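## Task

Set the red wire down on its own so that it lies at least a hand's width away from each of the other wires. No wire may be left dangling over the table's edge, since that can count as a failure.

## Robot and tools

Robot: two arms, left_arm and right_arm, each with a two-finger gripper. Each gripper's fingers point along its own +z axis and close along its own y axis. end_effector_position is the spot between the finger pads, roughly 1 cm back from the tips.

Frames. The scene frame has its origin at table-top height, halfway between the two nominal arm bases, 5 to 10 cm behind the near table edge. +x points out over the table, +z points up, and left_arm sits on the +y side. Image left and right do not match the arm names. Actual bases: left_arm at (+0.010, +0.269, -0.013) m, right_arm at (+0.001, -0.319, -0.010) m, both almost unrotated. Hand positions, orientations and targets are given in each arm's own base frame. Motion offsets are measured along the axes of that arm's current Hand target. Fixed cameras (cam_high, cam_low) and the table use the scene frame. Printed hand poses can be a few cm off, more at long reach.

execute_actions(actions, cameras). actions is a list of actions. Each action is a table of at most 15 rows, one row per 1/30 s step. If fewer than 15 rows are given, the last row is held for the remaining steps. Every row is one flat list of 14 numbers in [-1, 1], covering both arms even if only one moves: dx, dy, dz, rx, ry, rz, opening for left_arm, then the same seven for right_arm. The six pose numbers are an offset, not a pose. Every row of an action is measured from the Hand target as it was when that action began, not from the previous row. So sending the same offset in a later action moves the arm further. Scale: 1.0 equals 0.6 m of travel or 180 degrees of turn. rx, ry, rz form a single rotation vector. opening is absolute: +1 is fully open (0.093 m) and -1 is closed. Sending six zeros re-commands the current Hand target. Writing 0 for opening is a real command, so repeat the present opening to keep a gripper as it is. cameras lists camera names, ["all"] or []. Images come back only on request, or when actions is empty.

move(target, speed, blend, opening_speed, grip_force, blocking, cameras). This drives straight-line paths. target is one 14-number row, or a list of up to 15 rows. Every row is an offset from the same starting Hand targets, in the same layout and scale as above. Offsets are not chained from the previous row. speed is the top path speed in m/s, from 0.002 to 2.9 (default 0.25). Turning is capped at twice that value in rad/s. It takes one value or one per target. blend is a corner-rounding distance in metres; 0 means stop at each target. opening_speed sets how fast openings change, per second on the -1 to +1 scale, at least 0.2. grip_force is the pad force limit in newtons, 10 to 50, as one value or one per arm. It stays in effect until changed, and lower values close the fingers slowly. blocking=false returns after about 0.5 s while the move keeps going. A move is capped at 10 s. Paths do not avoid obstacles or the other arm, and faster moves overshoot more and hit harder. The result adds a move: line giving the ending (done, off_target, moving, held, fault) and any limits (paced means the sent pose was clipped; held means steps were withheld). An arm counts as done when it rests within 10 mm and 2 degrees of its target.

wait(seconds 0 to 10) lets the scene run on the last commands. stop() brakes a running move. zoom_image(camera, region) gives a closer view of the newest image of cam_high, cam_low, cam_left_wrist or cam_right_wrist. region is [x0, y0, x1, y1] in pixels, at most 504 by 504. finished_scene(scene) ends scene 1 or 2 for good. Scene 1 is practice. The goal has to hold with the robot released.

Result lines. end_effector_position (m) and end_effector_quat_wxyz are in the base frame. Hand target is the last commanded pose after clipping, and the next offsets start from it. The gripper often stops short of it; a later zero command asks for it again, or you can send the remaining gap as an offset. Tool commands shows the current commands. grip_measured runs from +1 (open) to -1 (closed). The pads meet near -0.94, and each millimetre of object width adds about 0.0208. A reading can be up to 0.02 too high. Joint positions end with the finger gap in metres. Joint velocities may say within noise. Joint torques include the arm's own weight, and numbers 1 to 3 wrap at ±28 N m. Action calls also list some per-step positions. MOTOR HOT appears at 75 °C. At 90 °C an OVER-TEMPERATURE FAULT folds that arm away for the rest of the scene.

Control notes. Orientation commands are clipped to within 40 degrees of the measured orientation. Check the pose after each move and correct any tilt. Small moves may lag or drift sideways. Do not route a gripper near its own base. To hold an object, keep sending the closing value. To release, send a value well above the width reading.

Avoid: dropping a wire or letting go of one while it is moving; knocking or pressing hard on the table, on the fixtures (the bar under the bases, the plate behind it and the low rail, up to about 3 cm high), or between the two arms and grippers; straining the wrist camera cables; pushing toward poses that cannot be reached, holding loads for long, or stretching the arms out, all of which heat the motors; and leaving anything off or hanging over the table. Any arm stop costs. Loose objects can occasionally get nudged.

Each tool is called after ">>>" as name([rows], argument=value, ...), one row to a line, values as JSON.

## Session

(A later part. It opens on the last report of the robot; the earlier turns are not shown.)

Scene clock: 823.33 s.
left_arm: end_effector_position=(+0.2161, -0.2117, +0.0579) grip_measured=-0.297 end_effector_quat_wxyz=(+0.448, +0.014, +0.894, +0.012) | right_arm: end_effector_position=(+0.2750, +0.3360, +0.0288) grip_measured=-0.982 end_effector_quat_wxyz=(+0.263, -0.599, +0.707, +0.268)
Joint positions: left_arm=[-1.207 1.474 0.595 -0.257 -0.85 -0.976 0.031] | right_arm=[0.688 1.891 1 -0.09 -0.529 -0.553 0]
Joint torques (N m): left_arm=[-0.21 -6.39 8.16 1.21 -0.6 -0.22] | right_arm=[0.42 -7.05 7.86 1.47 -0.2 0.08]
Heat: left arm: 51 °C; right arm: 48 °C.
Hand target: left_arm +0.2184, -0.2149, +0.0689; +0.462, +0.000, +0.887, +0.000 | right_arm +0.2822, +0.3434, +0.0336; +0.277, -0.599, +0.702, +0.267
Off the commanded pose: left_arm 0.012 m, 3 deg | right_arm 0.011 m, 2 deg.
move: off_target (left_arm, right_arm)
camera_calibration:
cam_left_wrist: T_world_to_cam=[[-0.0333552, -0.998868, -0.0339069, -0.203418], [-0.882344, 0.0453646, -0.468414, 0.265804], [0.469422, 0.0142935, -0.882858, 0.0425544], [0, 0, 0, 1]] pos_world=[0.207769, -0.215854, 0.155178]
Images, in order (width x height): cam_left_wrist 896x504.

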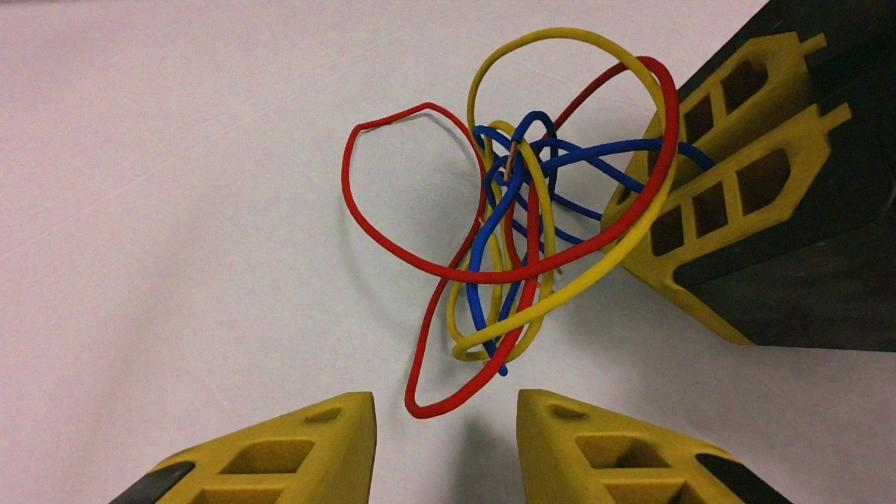

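>>> move([
  [0.015,0.003,0.028,0,0,0,-0.3,0,0,0,0,0,0,-1],
  [0.015,0.003,0.028,0,0,0,-1,0,0,0,0,0,0,-1],
], cameras=["cam_left_wrist","cam_right_wrist"], speed=0.1, opening_speed=0.7)

Scene clock: 833.57 s.
left_arm: end_effector_position=(+0.2262, -0.2166, +0.0550) grip_measured=-0.978 end_effector_quat_wxyz=(+0.459, -0.002, +0.888, -0.006) | right_arm: end_effector_position=(+0.2750, +0.3360, +0.0288) grip_measured=-0.982 end_effector_quat_wxyz=(+0.263, -0.599, +0.707, +0.268)
Joint positions: left_arm=[-1.18 1.502 0.575 -0.14 -0.85 -0.951 0] | right_arm=[0.688 1.891 1 -0.09 -0.529 -0.553 0]
Joint torques (N m): left_arm=[0.54 -4.12 5.52 1.5 -0.46 0.1] | right_arm=[0.68 -6.91 7.75 1.55 -0.22 0.13]
Heat: left arm: 51 °C; right arm: 48 °C.
Hand target: left_arm +0.2270, -0.2132, +0.0519; +0.462, +0.000, +0.887, +0.000 | right_arm +0.2822, +0.3434, +0.0336; +0.277, -0.599, +0.702, +0.267
Off the commanded pose: left_arm 0.005 m, 1 deg | right_arm 0.011 m, 2 deg.
move: off_target (right_arm)
camera_calibration:
cam_left_wrist: T_world_to_cam=[[-0.0209954, -0.999724, 0.0104945, -0.213448], [-0.870248, 0.0131069, -0.492439, 0.265057], [0.492165, -0.0194717, -0.870284, 0.0221409], [0, 0, 0, 1]] pos_world=[0.215287, -0.216432, 0.152033]
cam_right_wrist: T_world_to_cam=[[0.986992, -0.137915, -0.0826166, -0.222225], [-0.158278, -0.923666, -0.348982, 0.406978], [-0.0281803, 0.357519, -0.933481, 0.000955377], [0, 0, 0, 1]] pos_world=[0.283777, 0.344922, 0.12456]
Images, in order (width x height): cam_left_wrist 896x504, cam_right_wrist 896x504.

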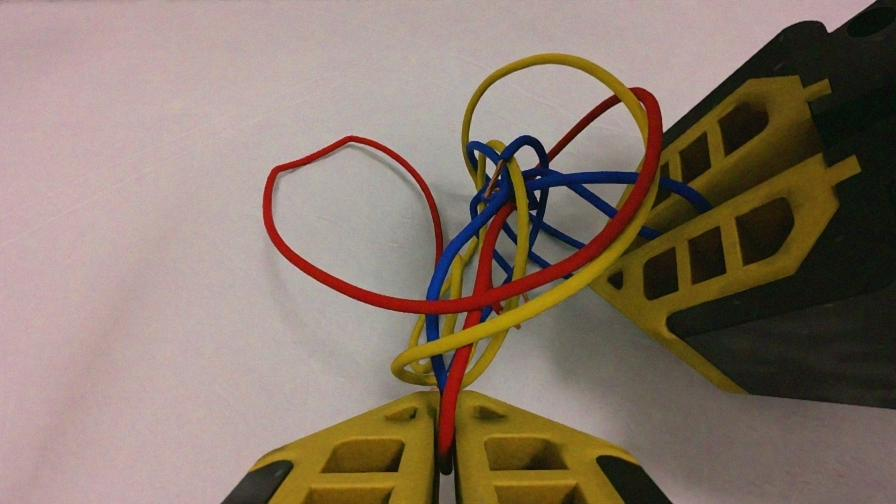

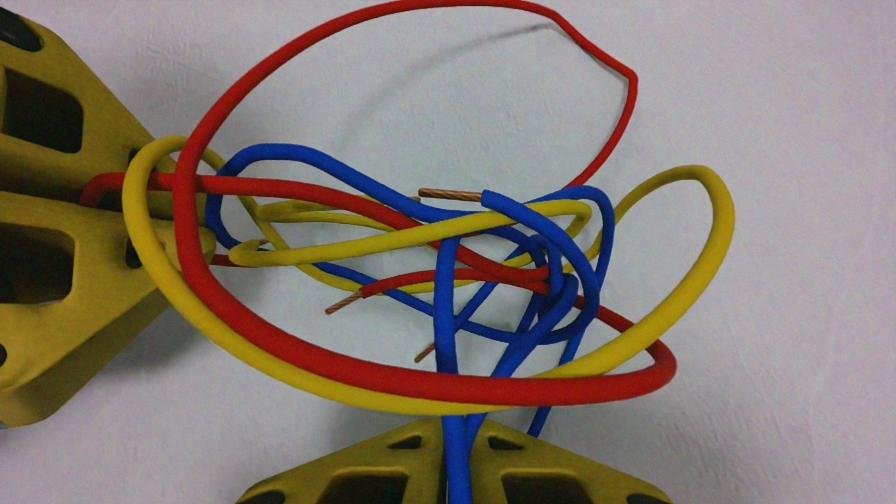

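>>> move([
  [0.0,0.03,-0.12,0,0,0,-1,0,0,0,0,0,0,-1],
], cameras=["cam_left_wrist","cam_right_wrist"], speed=0.06)

Scene clock: 838.87 s.
left_arm: end_effector_position=(+0.1650, -0.1856, +0.0782) grip_measured=-0.978 end_effector_quat_wxyz=(+0.447, +0.016, +0.894, +0.021) | right_arm: end_effector_position=(+0.2750, +0.3360, +0.0288) grip_measured=-0.982 end_effector_quat_wxyz=(+0.263, -0.599, +0.707, +0.268)
Joint positions: left_arm=[-1.412 1.326 0.601 -0.674 -0.916 -1.291 0] | right_arm=[0.688 1.891 1 -0.09 -0.529 -0.553 0]
Joint torques (N m): left_arm=[-0.4 -4.52 10.4 0.79 -0.72 -0.21] | right_arm=[0.49 -7.17 8.01 1.46 -0.17 0.08]
Heat: left arm: 51 °C; right arm: 48 °C.
Hand target: left_arm +0.1680, -0.1952, +0.0933; +0.462, +0.001, +0.887, +0.000 | right_arm +0.2822, +0.3433, +0.0336; +0.277, -0.599, +0.702, +0.267
Off the commanded pose: left_arm 0.018 m, 4 deg | right_arm 0.011 m, 2 deg.
move: off_target (left_arm, right_arm)
camera_calibration:
cam_left_wrist: T_world_to_cam=[[-0.0292491, -0.998203, -0.0523009, -0.177511], [-0.883307, 0.0503031, -0.466088, 0.22995], [0.467881, 0.0325651, -0.883191, 0.0877382], [0, 0, 0, 1]] pos_world=[0.156874, -0.191616, 0.175383]
cam_right_wrist: T_world_to_cam=[[0.986992, -0.137915, -0.0826166, -0.222225], [-0.158278, -0.923666, -0.348982, 0.406978], [-0.0281803, 0.357519, -0.933481, 0.000955377], [0, 0, 0, 1]] pos_world=[0.283777, 0.344922, 0.12456]
Images, in order (width x height): cam_left_wrist 896x504, cam_right_wrist 896x504.

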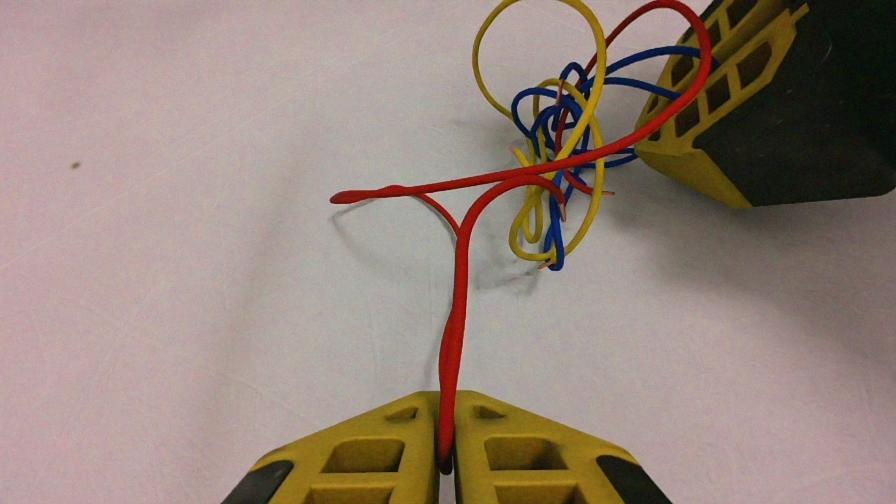

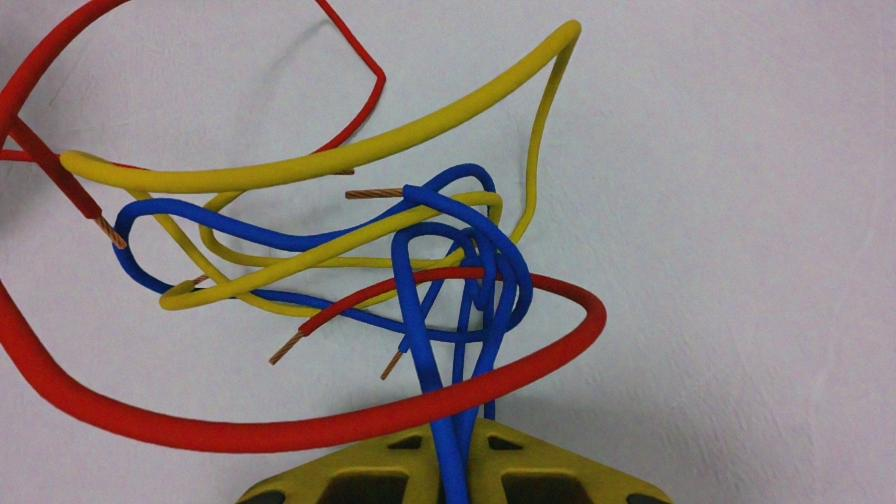

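>>> move([
  [-0.077,0.042,0.0315,0.137,0,0.096,-1,0,0,0,0,0,0,-1],
  [-0.152,0.242,0.0805,0.273,0,0.191,-1,0,0,0,0,0,0,-1],
], cameras=["cam_high","cam_left_wrist","cam_right_wrist"], speed=0.1, blend=[0.03,0])

Scene clock: 858.37 s.
left_arm: end_effector_position=(+0.2517, -0.0521, +0.1284) grip_measured=-0.978 end_effector_quat_wxyz=(+0.382, +0.435, +0.780, -0.237) | right_arm: end_effector_position=(+0.2750, +0.3360, +0.0288) grip_measured=-0.982 end_effector_quat_wxyz=(+0.263, -0.599, +0.707, +0.268)
Joint positions: left_arm=[0.342 1.253 0.759 -0.86 0.916 1.253 0] | right_arm=[0.688 1.891 1 -0.09 -0.529 -0.553 0]
Joint torques (N m): left_arm=[0.69 -2.5 11.14 0.79 0.8 0.12] | right_arm=[0.79 -6.87 7.68 1.5 -0.19 0.09]
Heat: left arm: 52 °C; right arm: 48 °C.
Hand target: left_arm +0.2600, -0.0500, +0.1404; +0.400, +0.444, +0.768, -0.231 | right_arm +0.2822, +0.3434, +0.0336; +0.277, -0.599, +0.702, +0.267
Off the commanded pose: left_arm 0.015 m, 3 deg | right_arm 0.011 m, 2 deg.
move: off_target (left_arm, right_arm)
camera_calibration:
cam_left_wrist: T_world_to_cam=[[-0.869585, -0.492403, 0.0368906, 0.187342], [-0.449124, 0.75768, -0.473506, 0.251692], [0.205205, -0.428322, -0.880018, 0.128848], [0, 0, 0, 1]] pos_world=[0.249511, -0.0432655, 0.225656]
cam_right_wrist: T_world_to_cam=[[0.986992, -0.137915, -0.0826166, -0.222225], [-0.158278, -0.923666, -0.348982, 0.406978], [-0.0281803, 0.357519, -0.933481, 0.000955377], [0, 0, 0, 1]] pos_world=[0.283777, 0.344922, 0.12456]
Images, in order (width x height): cam_high 896x504, cam_left_wrist 896x504, cam_right_wrist 896x504.

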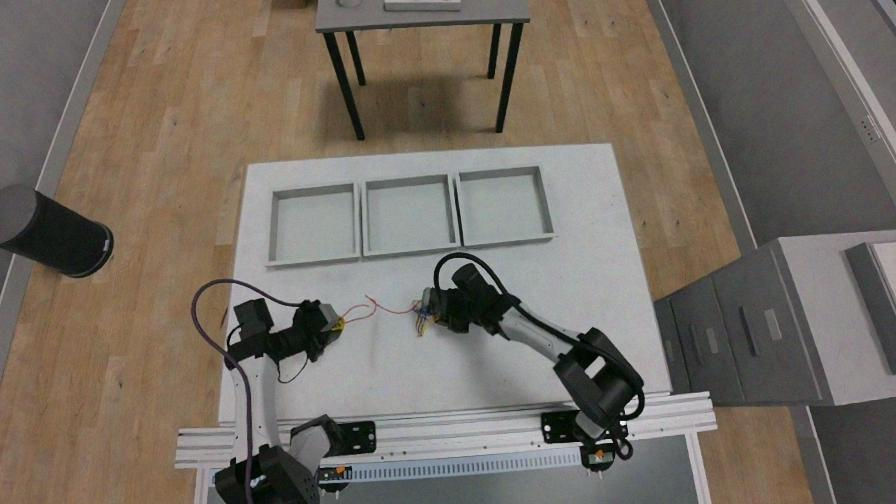

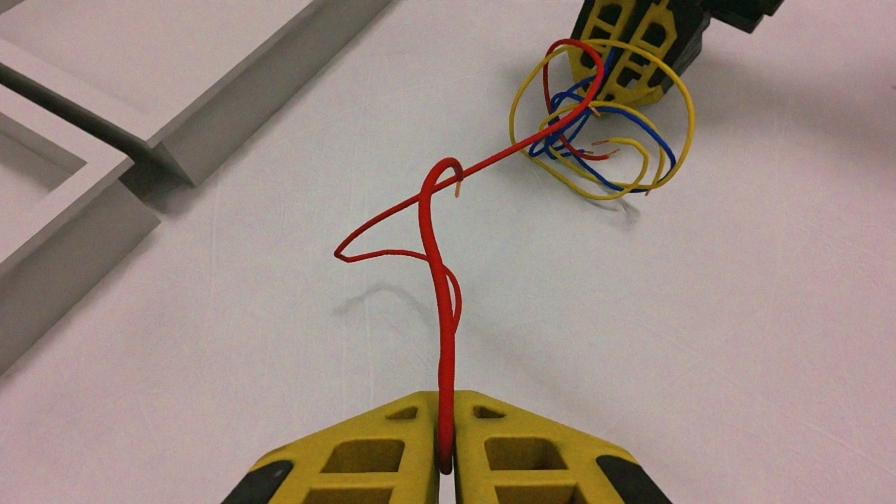

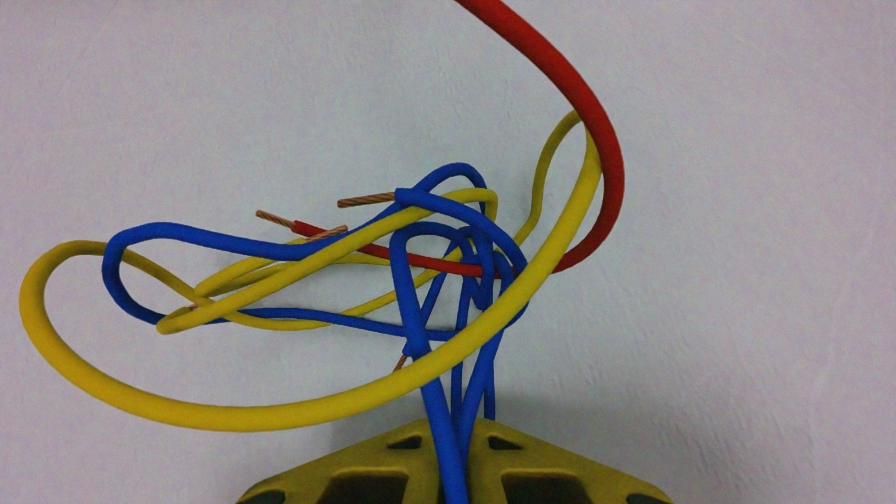

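>>> move([
  [0.034,0.166,-0.165,0,0,0,-1,0,0,0,0,0,0,-1],
], cameras=["cam_high","cam_left_wrist","cam_right_wrist"], speed=0.08)

Scene clock: 867.80 s.
left_arm: end_effector_position=(+0.2957, +0.0750, +0.1755) grip_measured=-0.978 end_effector_quat_wxyz=(+0.395, +0.434, +0.773, -0.242) | right_arm: end_effector_position=(+0.2750, +0.3360, +0.0288) grip_measured=-0.982 end_effector_quat_wxyz=(+0.263, -0.599, +0.707, +0.268)
Joint positions: left_arm=[0.708 1.764 1.406 -1.49 0.934 1.873 0] | right_arm=[0.688 1.891 1 -0.09 -0.529 -0.553 0]
Joint torques (N m): left_arm=[0.61 -6.35 10.03 -0.17 0.58 0.12] | right_arm=[0.65 -6.95 7.83 1.52 -0.16 0.13]
Heat: left arm: 53 °C; right arm: 48 °C.
Hand target: left_arm +0.3000, +0.0801, +0.1805; +0.400, +0.444, +0.768, -0.231 | right_arm +0.2822, +0.3434, +0.0336; +0.277, -0.599, +0.702, +0.267
Off the commanded pose: left_arm 0.008 m, 2 deg | right_arm 0.011 m, 2 deg.
move: off_target (right_arm)
camera_calibration:
cam_left_wrist: T_world_to_cam=[[-0.871243, -0.489907, 0.0304467, 0.287937], [-0.437974, 0.747884, -0.498847, 0.199361], [0.221618, -0.447952, -0.866155, 0.209931], [0, 0, 0, 1]] pos_world=[0.291654, 0.0860021, 0.272517]
cam_right_wrist: T_world_to_cam=[[0.986992, -0.137915, -0.0826166, -0.222225], [-0.158278, -0.923666, -0.348982, 0.406978], [-0.0281803, 0.357519, -0.933481, 0.000955377], [0, 0, 0, 1]] pos_world=[0.283777, 0.344922, 0.12456]
Images, in order (width x height): cam_high 896x504, cam_left_wrist 896x504, cam_right_wrist 896x504.

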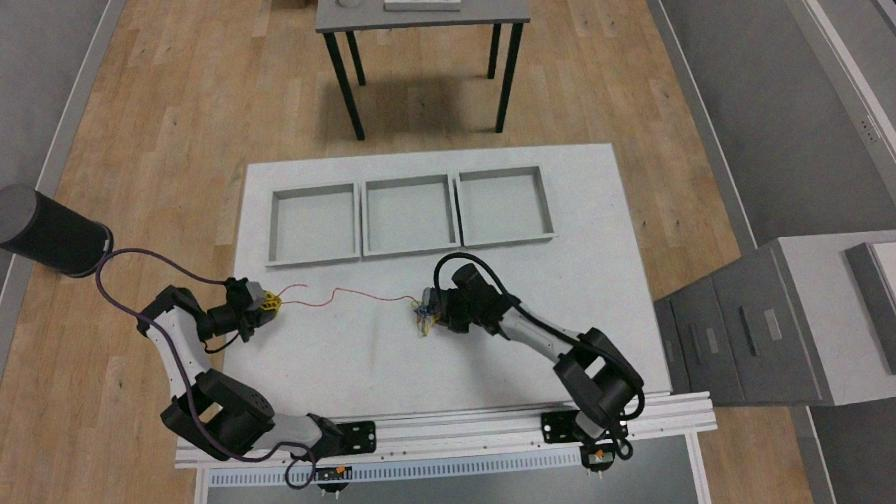

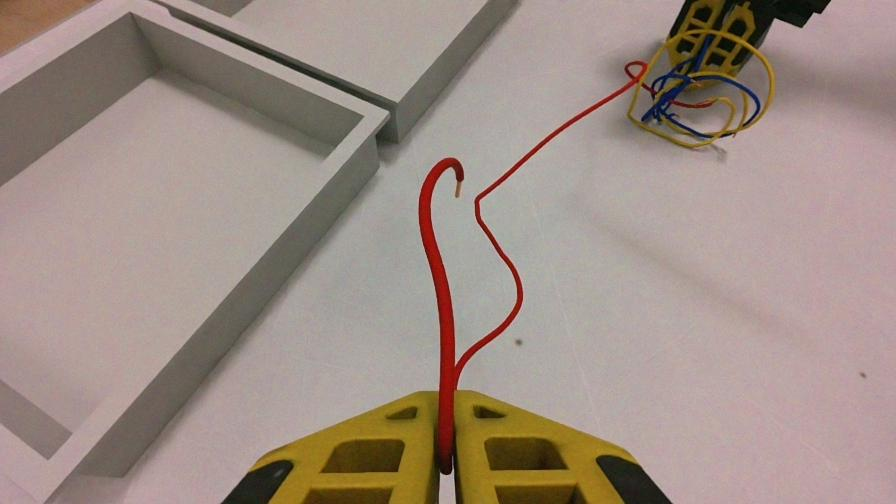

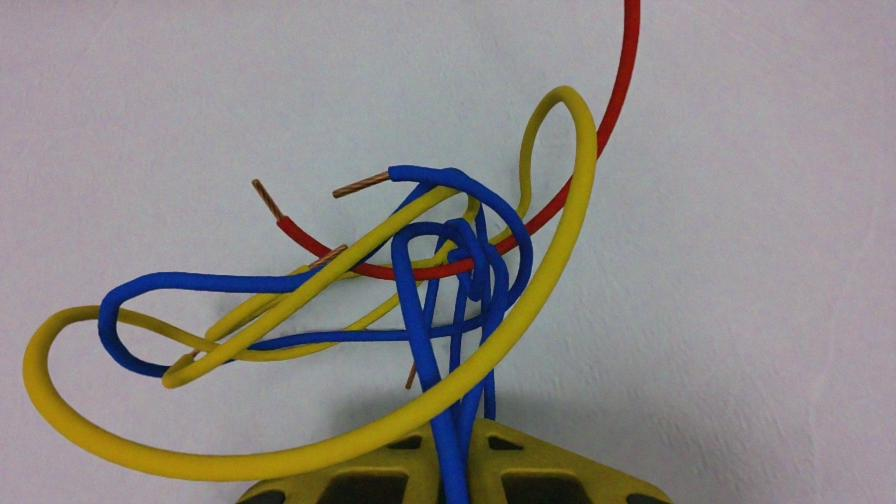

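>>> move([
  [0,0,0,0,0,0,-1,0.145,-0.0235,-0.183,0,0,0,-1],
], cameras=["cam_high","cam_left_wrist","cam_right_wrist"], speed=0.08)

Scene clock: 874.87 s.
left_arm: end_effector_position=(+0.2949, +0.0744, +0.1758) grip_measured=-0.978 end_effector_quat_wxyz=(+0.393, +0.433, +0.773, -0.245) | right_arm: end_effector_position=(+0.2759, +0.2028, +0.0358) grip_measured=-0.982 end_effector_quat_wxyz=(+0.259, -0.597, +0.712, +0.265)
Joint positions: left_arm=[0.708 1.764 1.406 -1.497 0.934 1.873 0] | right_arm=[0.316 1.691 0.823 -0.356 -0.69 -0.953 0]
Joint torques (N m): left_arm=[0.55 -6.35 10.03 -0.14 0.59 0.2] | right_arm=[-0.46 -9.03 5.82 0.87 -0.62 0.01]
Heat: left arm: 54 °C; right arm: 48 °C.
Hand target: left_arm +0.3000, +0.0801, +0.1805; +0.400, +0.444, +0.768, -0.231 | right_arm +0.2773, +0.2034, +0.0485; +0.277, -0.599, +0.702, +0.267
Off the commanded pose: left_arm 0.009 m, 2 deg | right_arm 0.013 m, 2 deg.
move: off_target (right_arm)
camera_calibration:
cam_left_wrist: T_world_to_cam=[[-0.871341, -0.489332, 0.0363152, 0.285829], [-0.439927, 0.746297, -0.499505, 0.200441], [0.217322, -0.451215, -0.865549, 0.21151], [0, 0, 0, 1]] pos_world=[0.291268, 0.0857133, 0.272814]
cam_right_wrist: T_world_to_cam=[[0.985381, -0.146709, -0.0866054, -0.238538], [-0.1676, -0.926001, -0.33828, 0.289268], [-0.0305678, 0.34785, -0.937052, 0.0578835], [0, 0, 0, 1]] pos_world=[0.285301, 0.212732, 0.131435]
Images, in order (width x height): cam_high 896x504, cam_left_wrist 896x504, cam_right_wrist 896x504.

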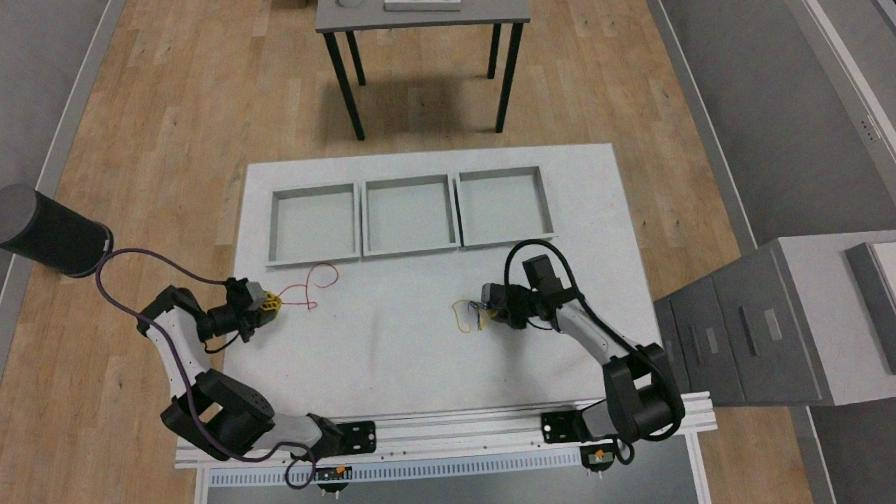

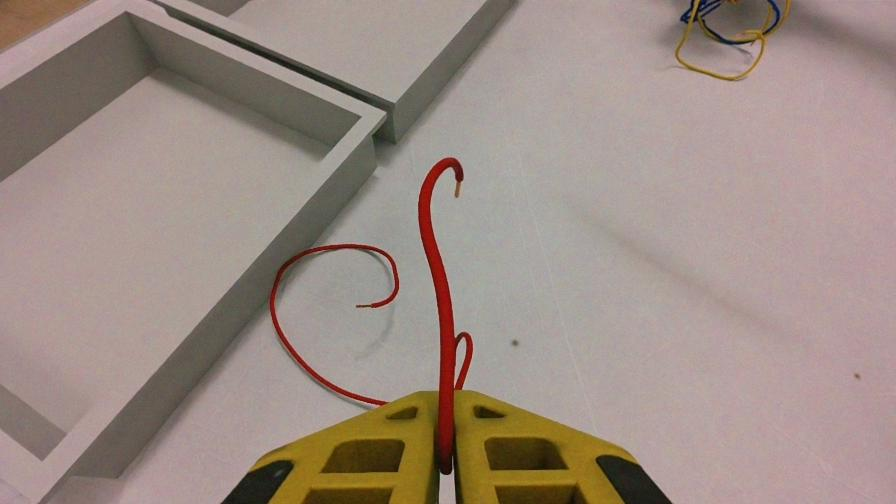

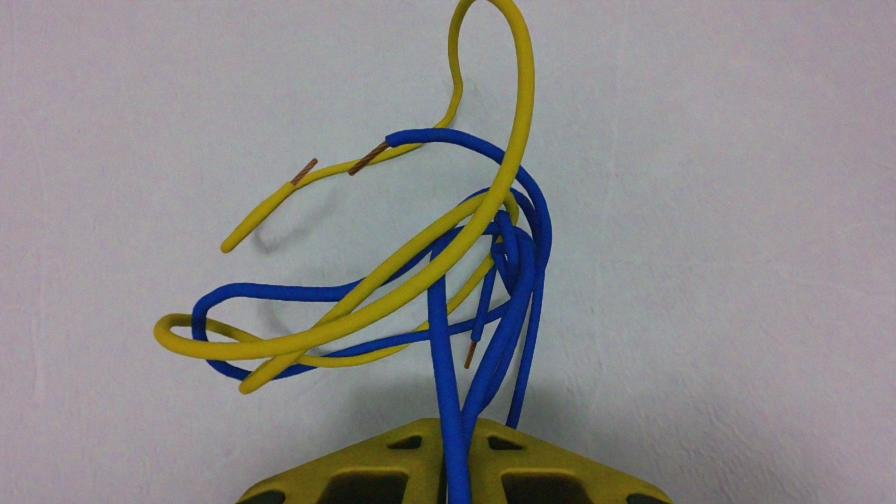

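>>> move([
  [0.152,-0.139,0.196,0,0,0,-1,0.0237,0,0.0235,0,0,0,-1],
  [0.152,-0.139,0.196,0,0,0,-0.5,0.0237,0,0.0235,0,0,0,-0.5],
  [0.07,-0.139,0.05,0,0,0,-0.5,-0.05,0,-0.15,0,0,0,-0.5],
], cameras=["all"], speed=0.1, opening_speed=0.6)

Scene clock: 890.57 s.
left_arm: end_effector_position=(+0.2238, +0.0324, +0.1204) grip_measured=-0.503 end_effector_quat_wxyz=(+0.392, +0.430, +0.773, -0.251) | right_arm: end_effector_position=(+0.2672, +0.1597, +0.1149) grip_measured=-0.501 end_effector_quat_wxyz=(+0.249, -0.595, +0.714, +0.273)
Joint positions: left_arm=[0.774 1.549 0.931 -1.335 0.914 1.98 0.021] | right_arm=[0.167 1.526 1.015 -0.864 -0.737 -1.147 0.021]
Joint torques (N m): left_arm=[0.81 -6.04 9.36 -0.42 0.51 0.2] | right_arm=[-0.66 -7.49 9.31 0.6 -0.76 -0.06]
Heat: left arm: 55 °C; right arm: 46 °C.
Hand target: left_arm +0.2279, +0.0380, +0.1288; +0.400, +0.444, +0.768, -0.231 | right_arm +0.2750, +0.1605, +0.1332; +0.277, -0.599, +0.702, +0.267
Off the commanded pose: left_arm 0.011 m, 3 deg | right_arm 0.020 m, 4 deg.
move: off_target (left_arm, right_arm)
camera_calibration:
cam_left_wrist: T_world_to_cam=[[-0.871709, -0.487604, 0.0486349, 0.204034], [-0.443007, 0.741757, -0.503528, 0.174051], [0.209447, -0.460476, -0.862609, 0.161703], [0, 0, 0, 1]] pos_world=[0.221096, 0.044845, 0.217203]
cam_right_wrist: T_world_to_cam=[[0.983684, -0.141946, -0.110527, -0.226868], [-0.171282, -0.926855, -0.334068, 0.275288], [-0.055023, 0.347549, -0.936046, 0.153099], [0, 0, 0, 1]] pos_world=[0.278742, 0.169739, 0.210198]

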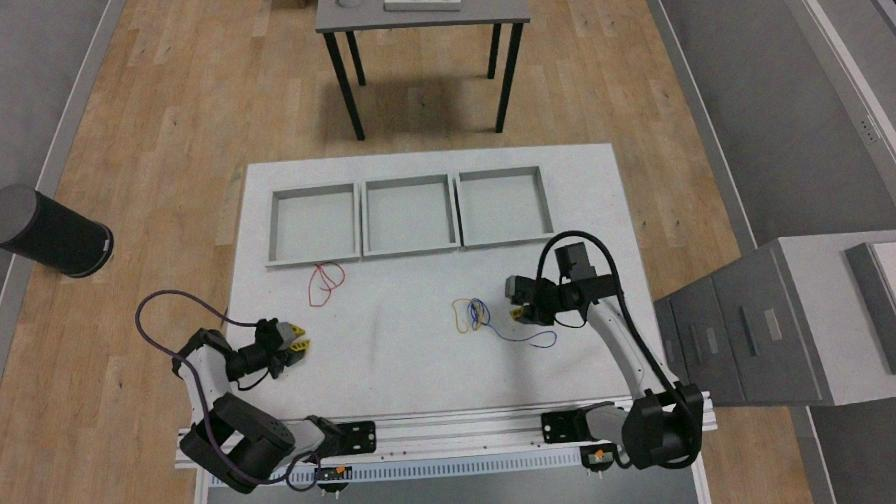

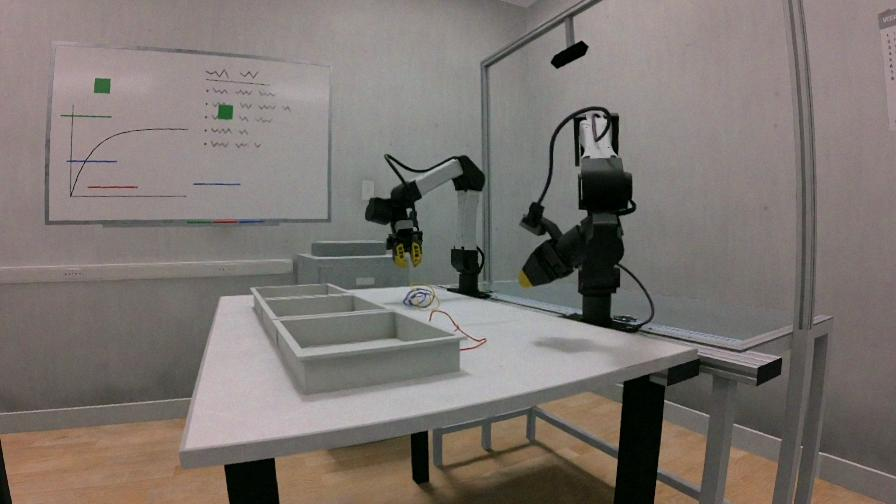

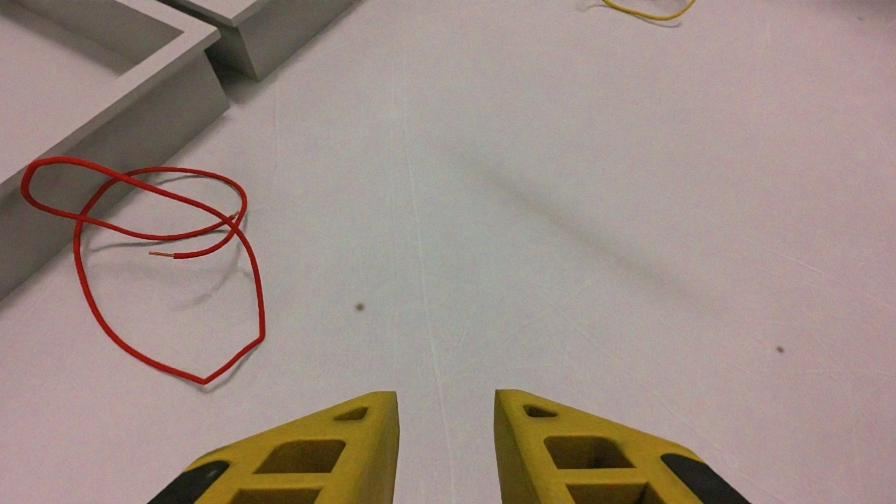

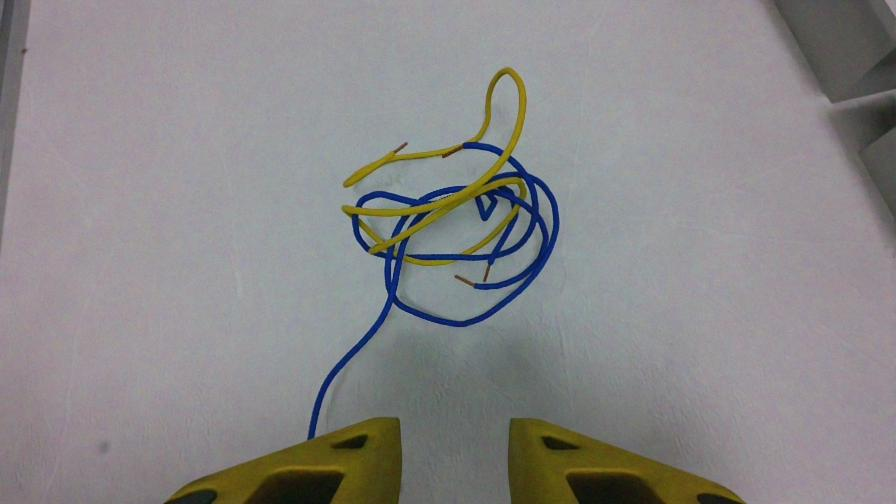

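>>> finished_scene(scene=1)

The scene is finished: the task was done.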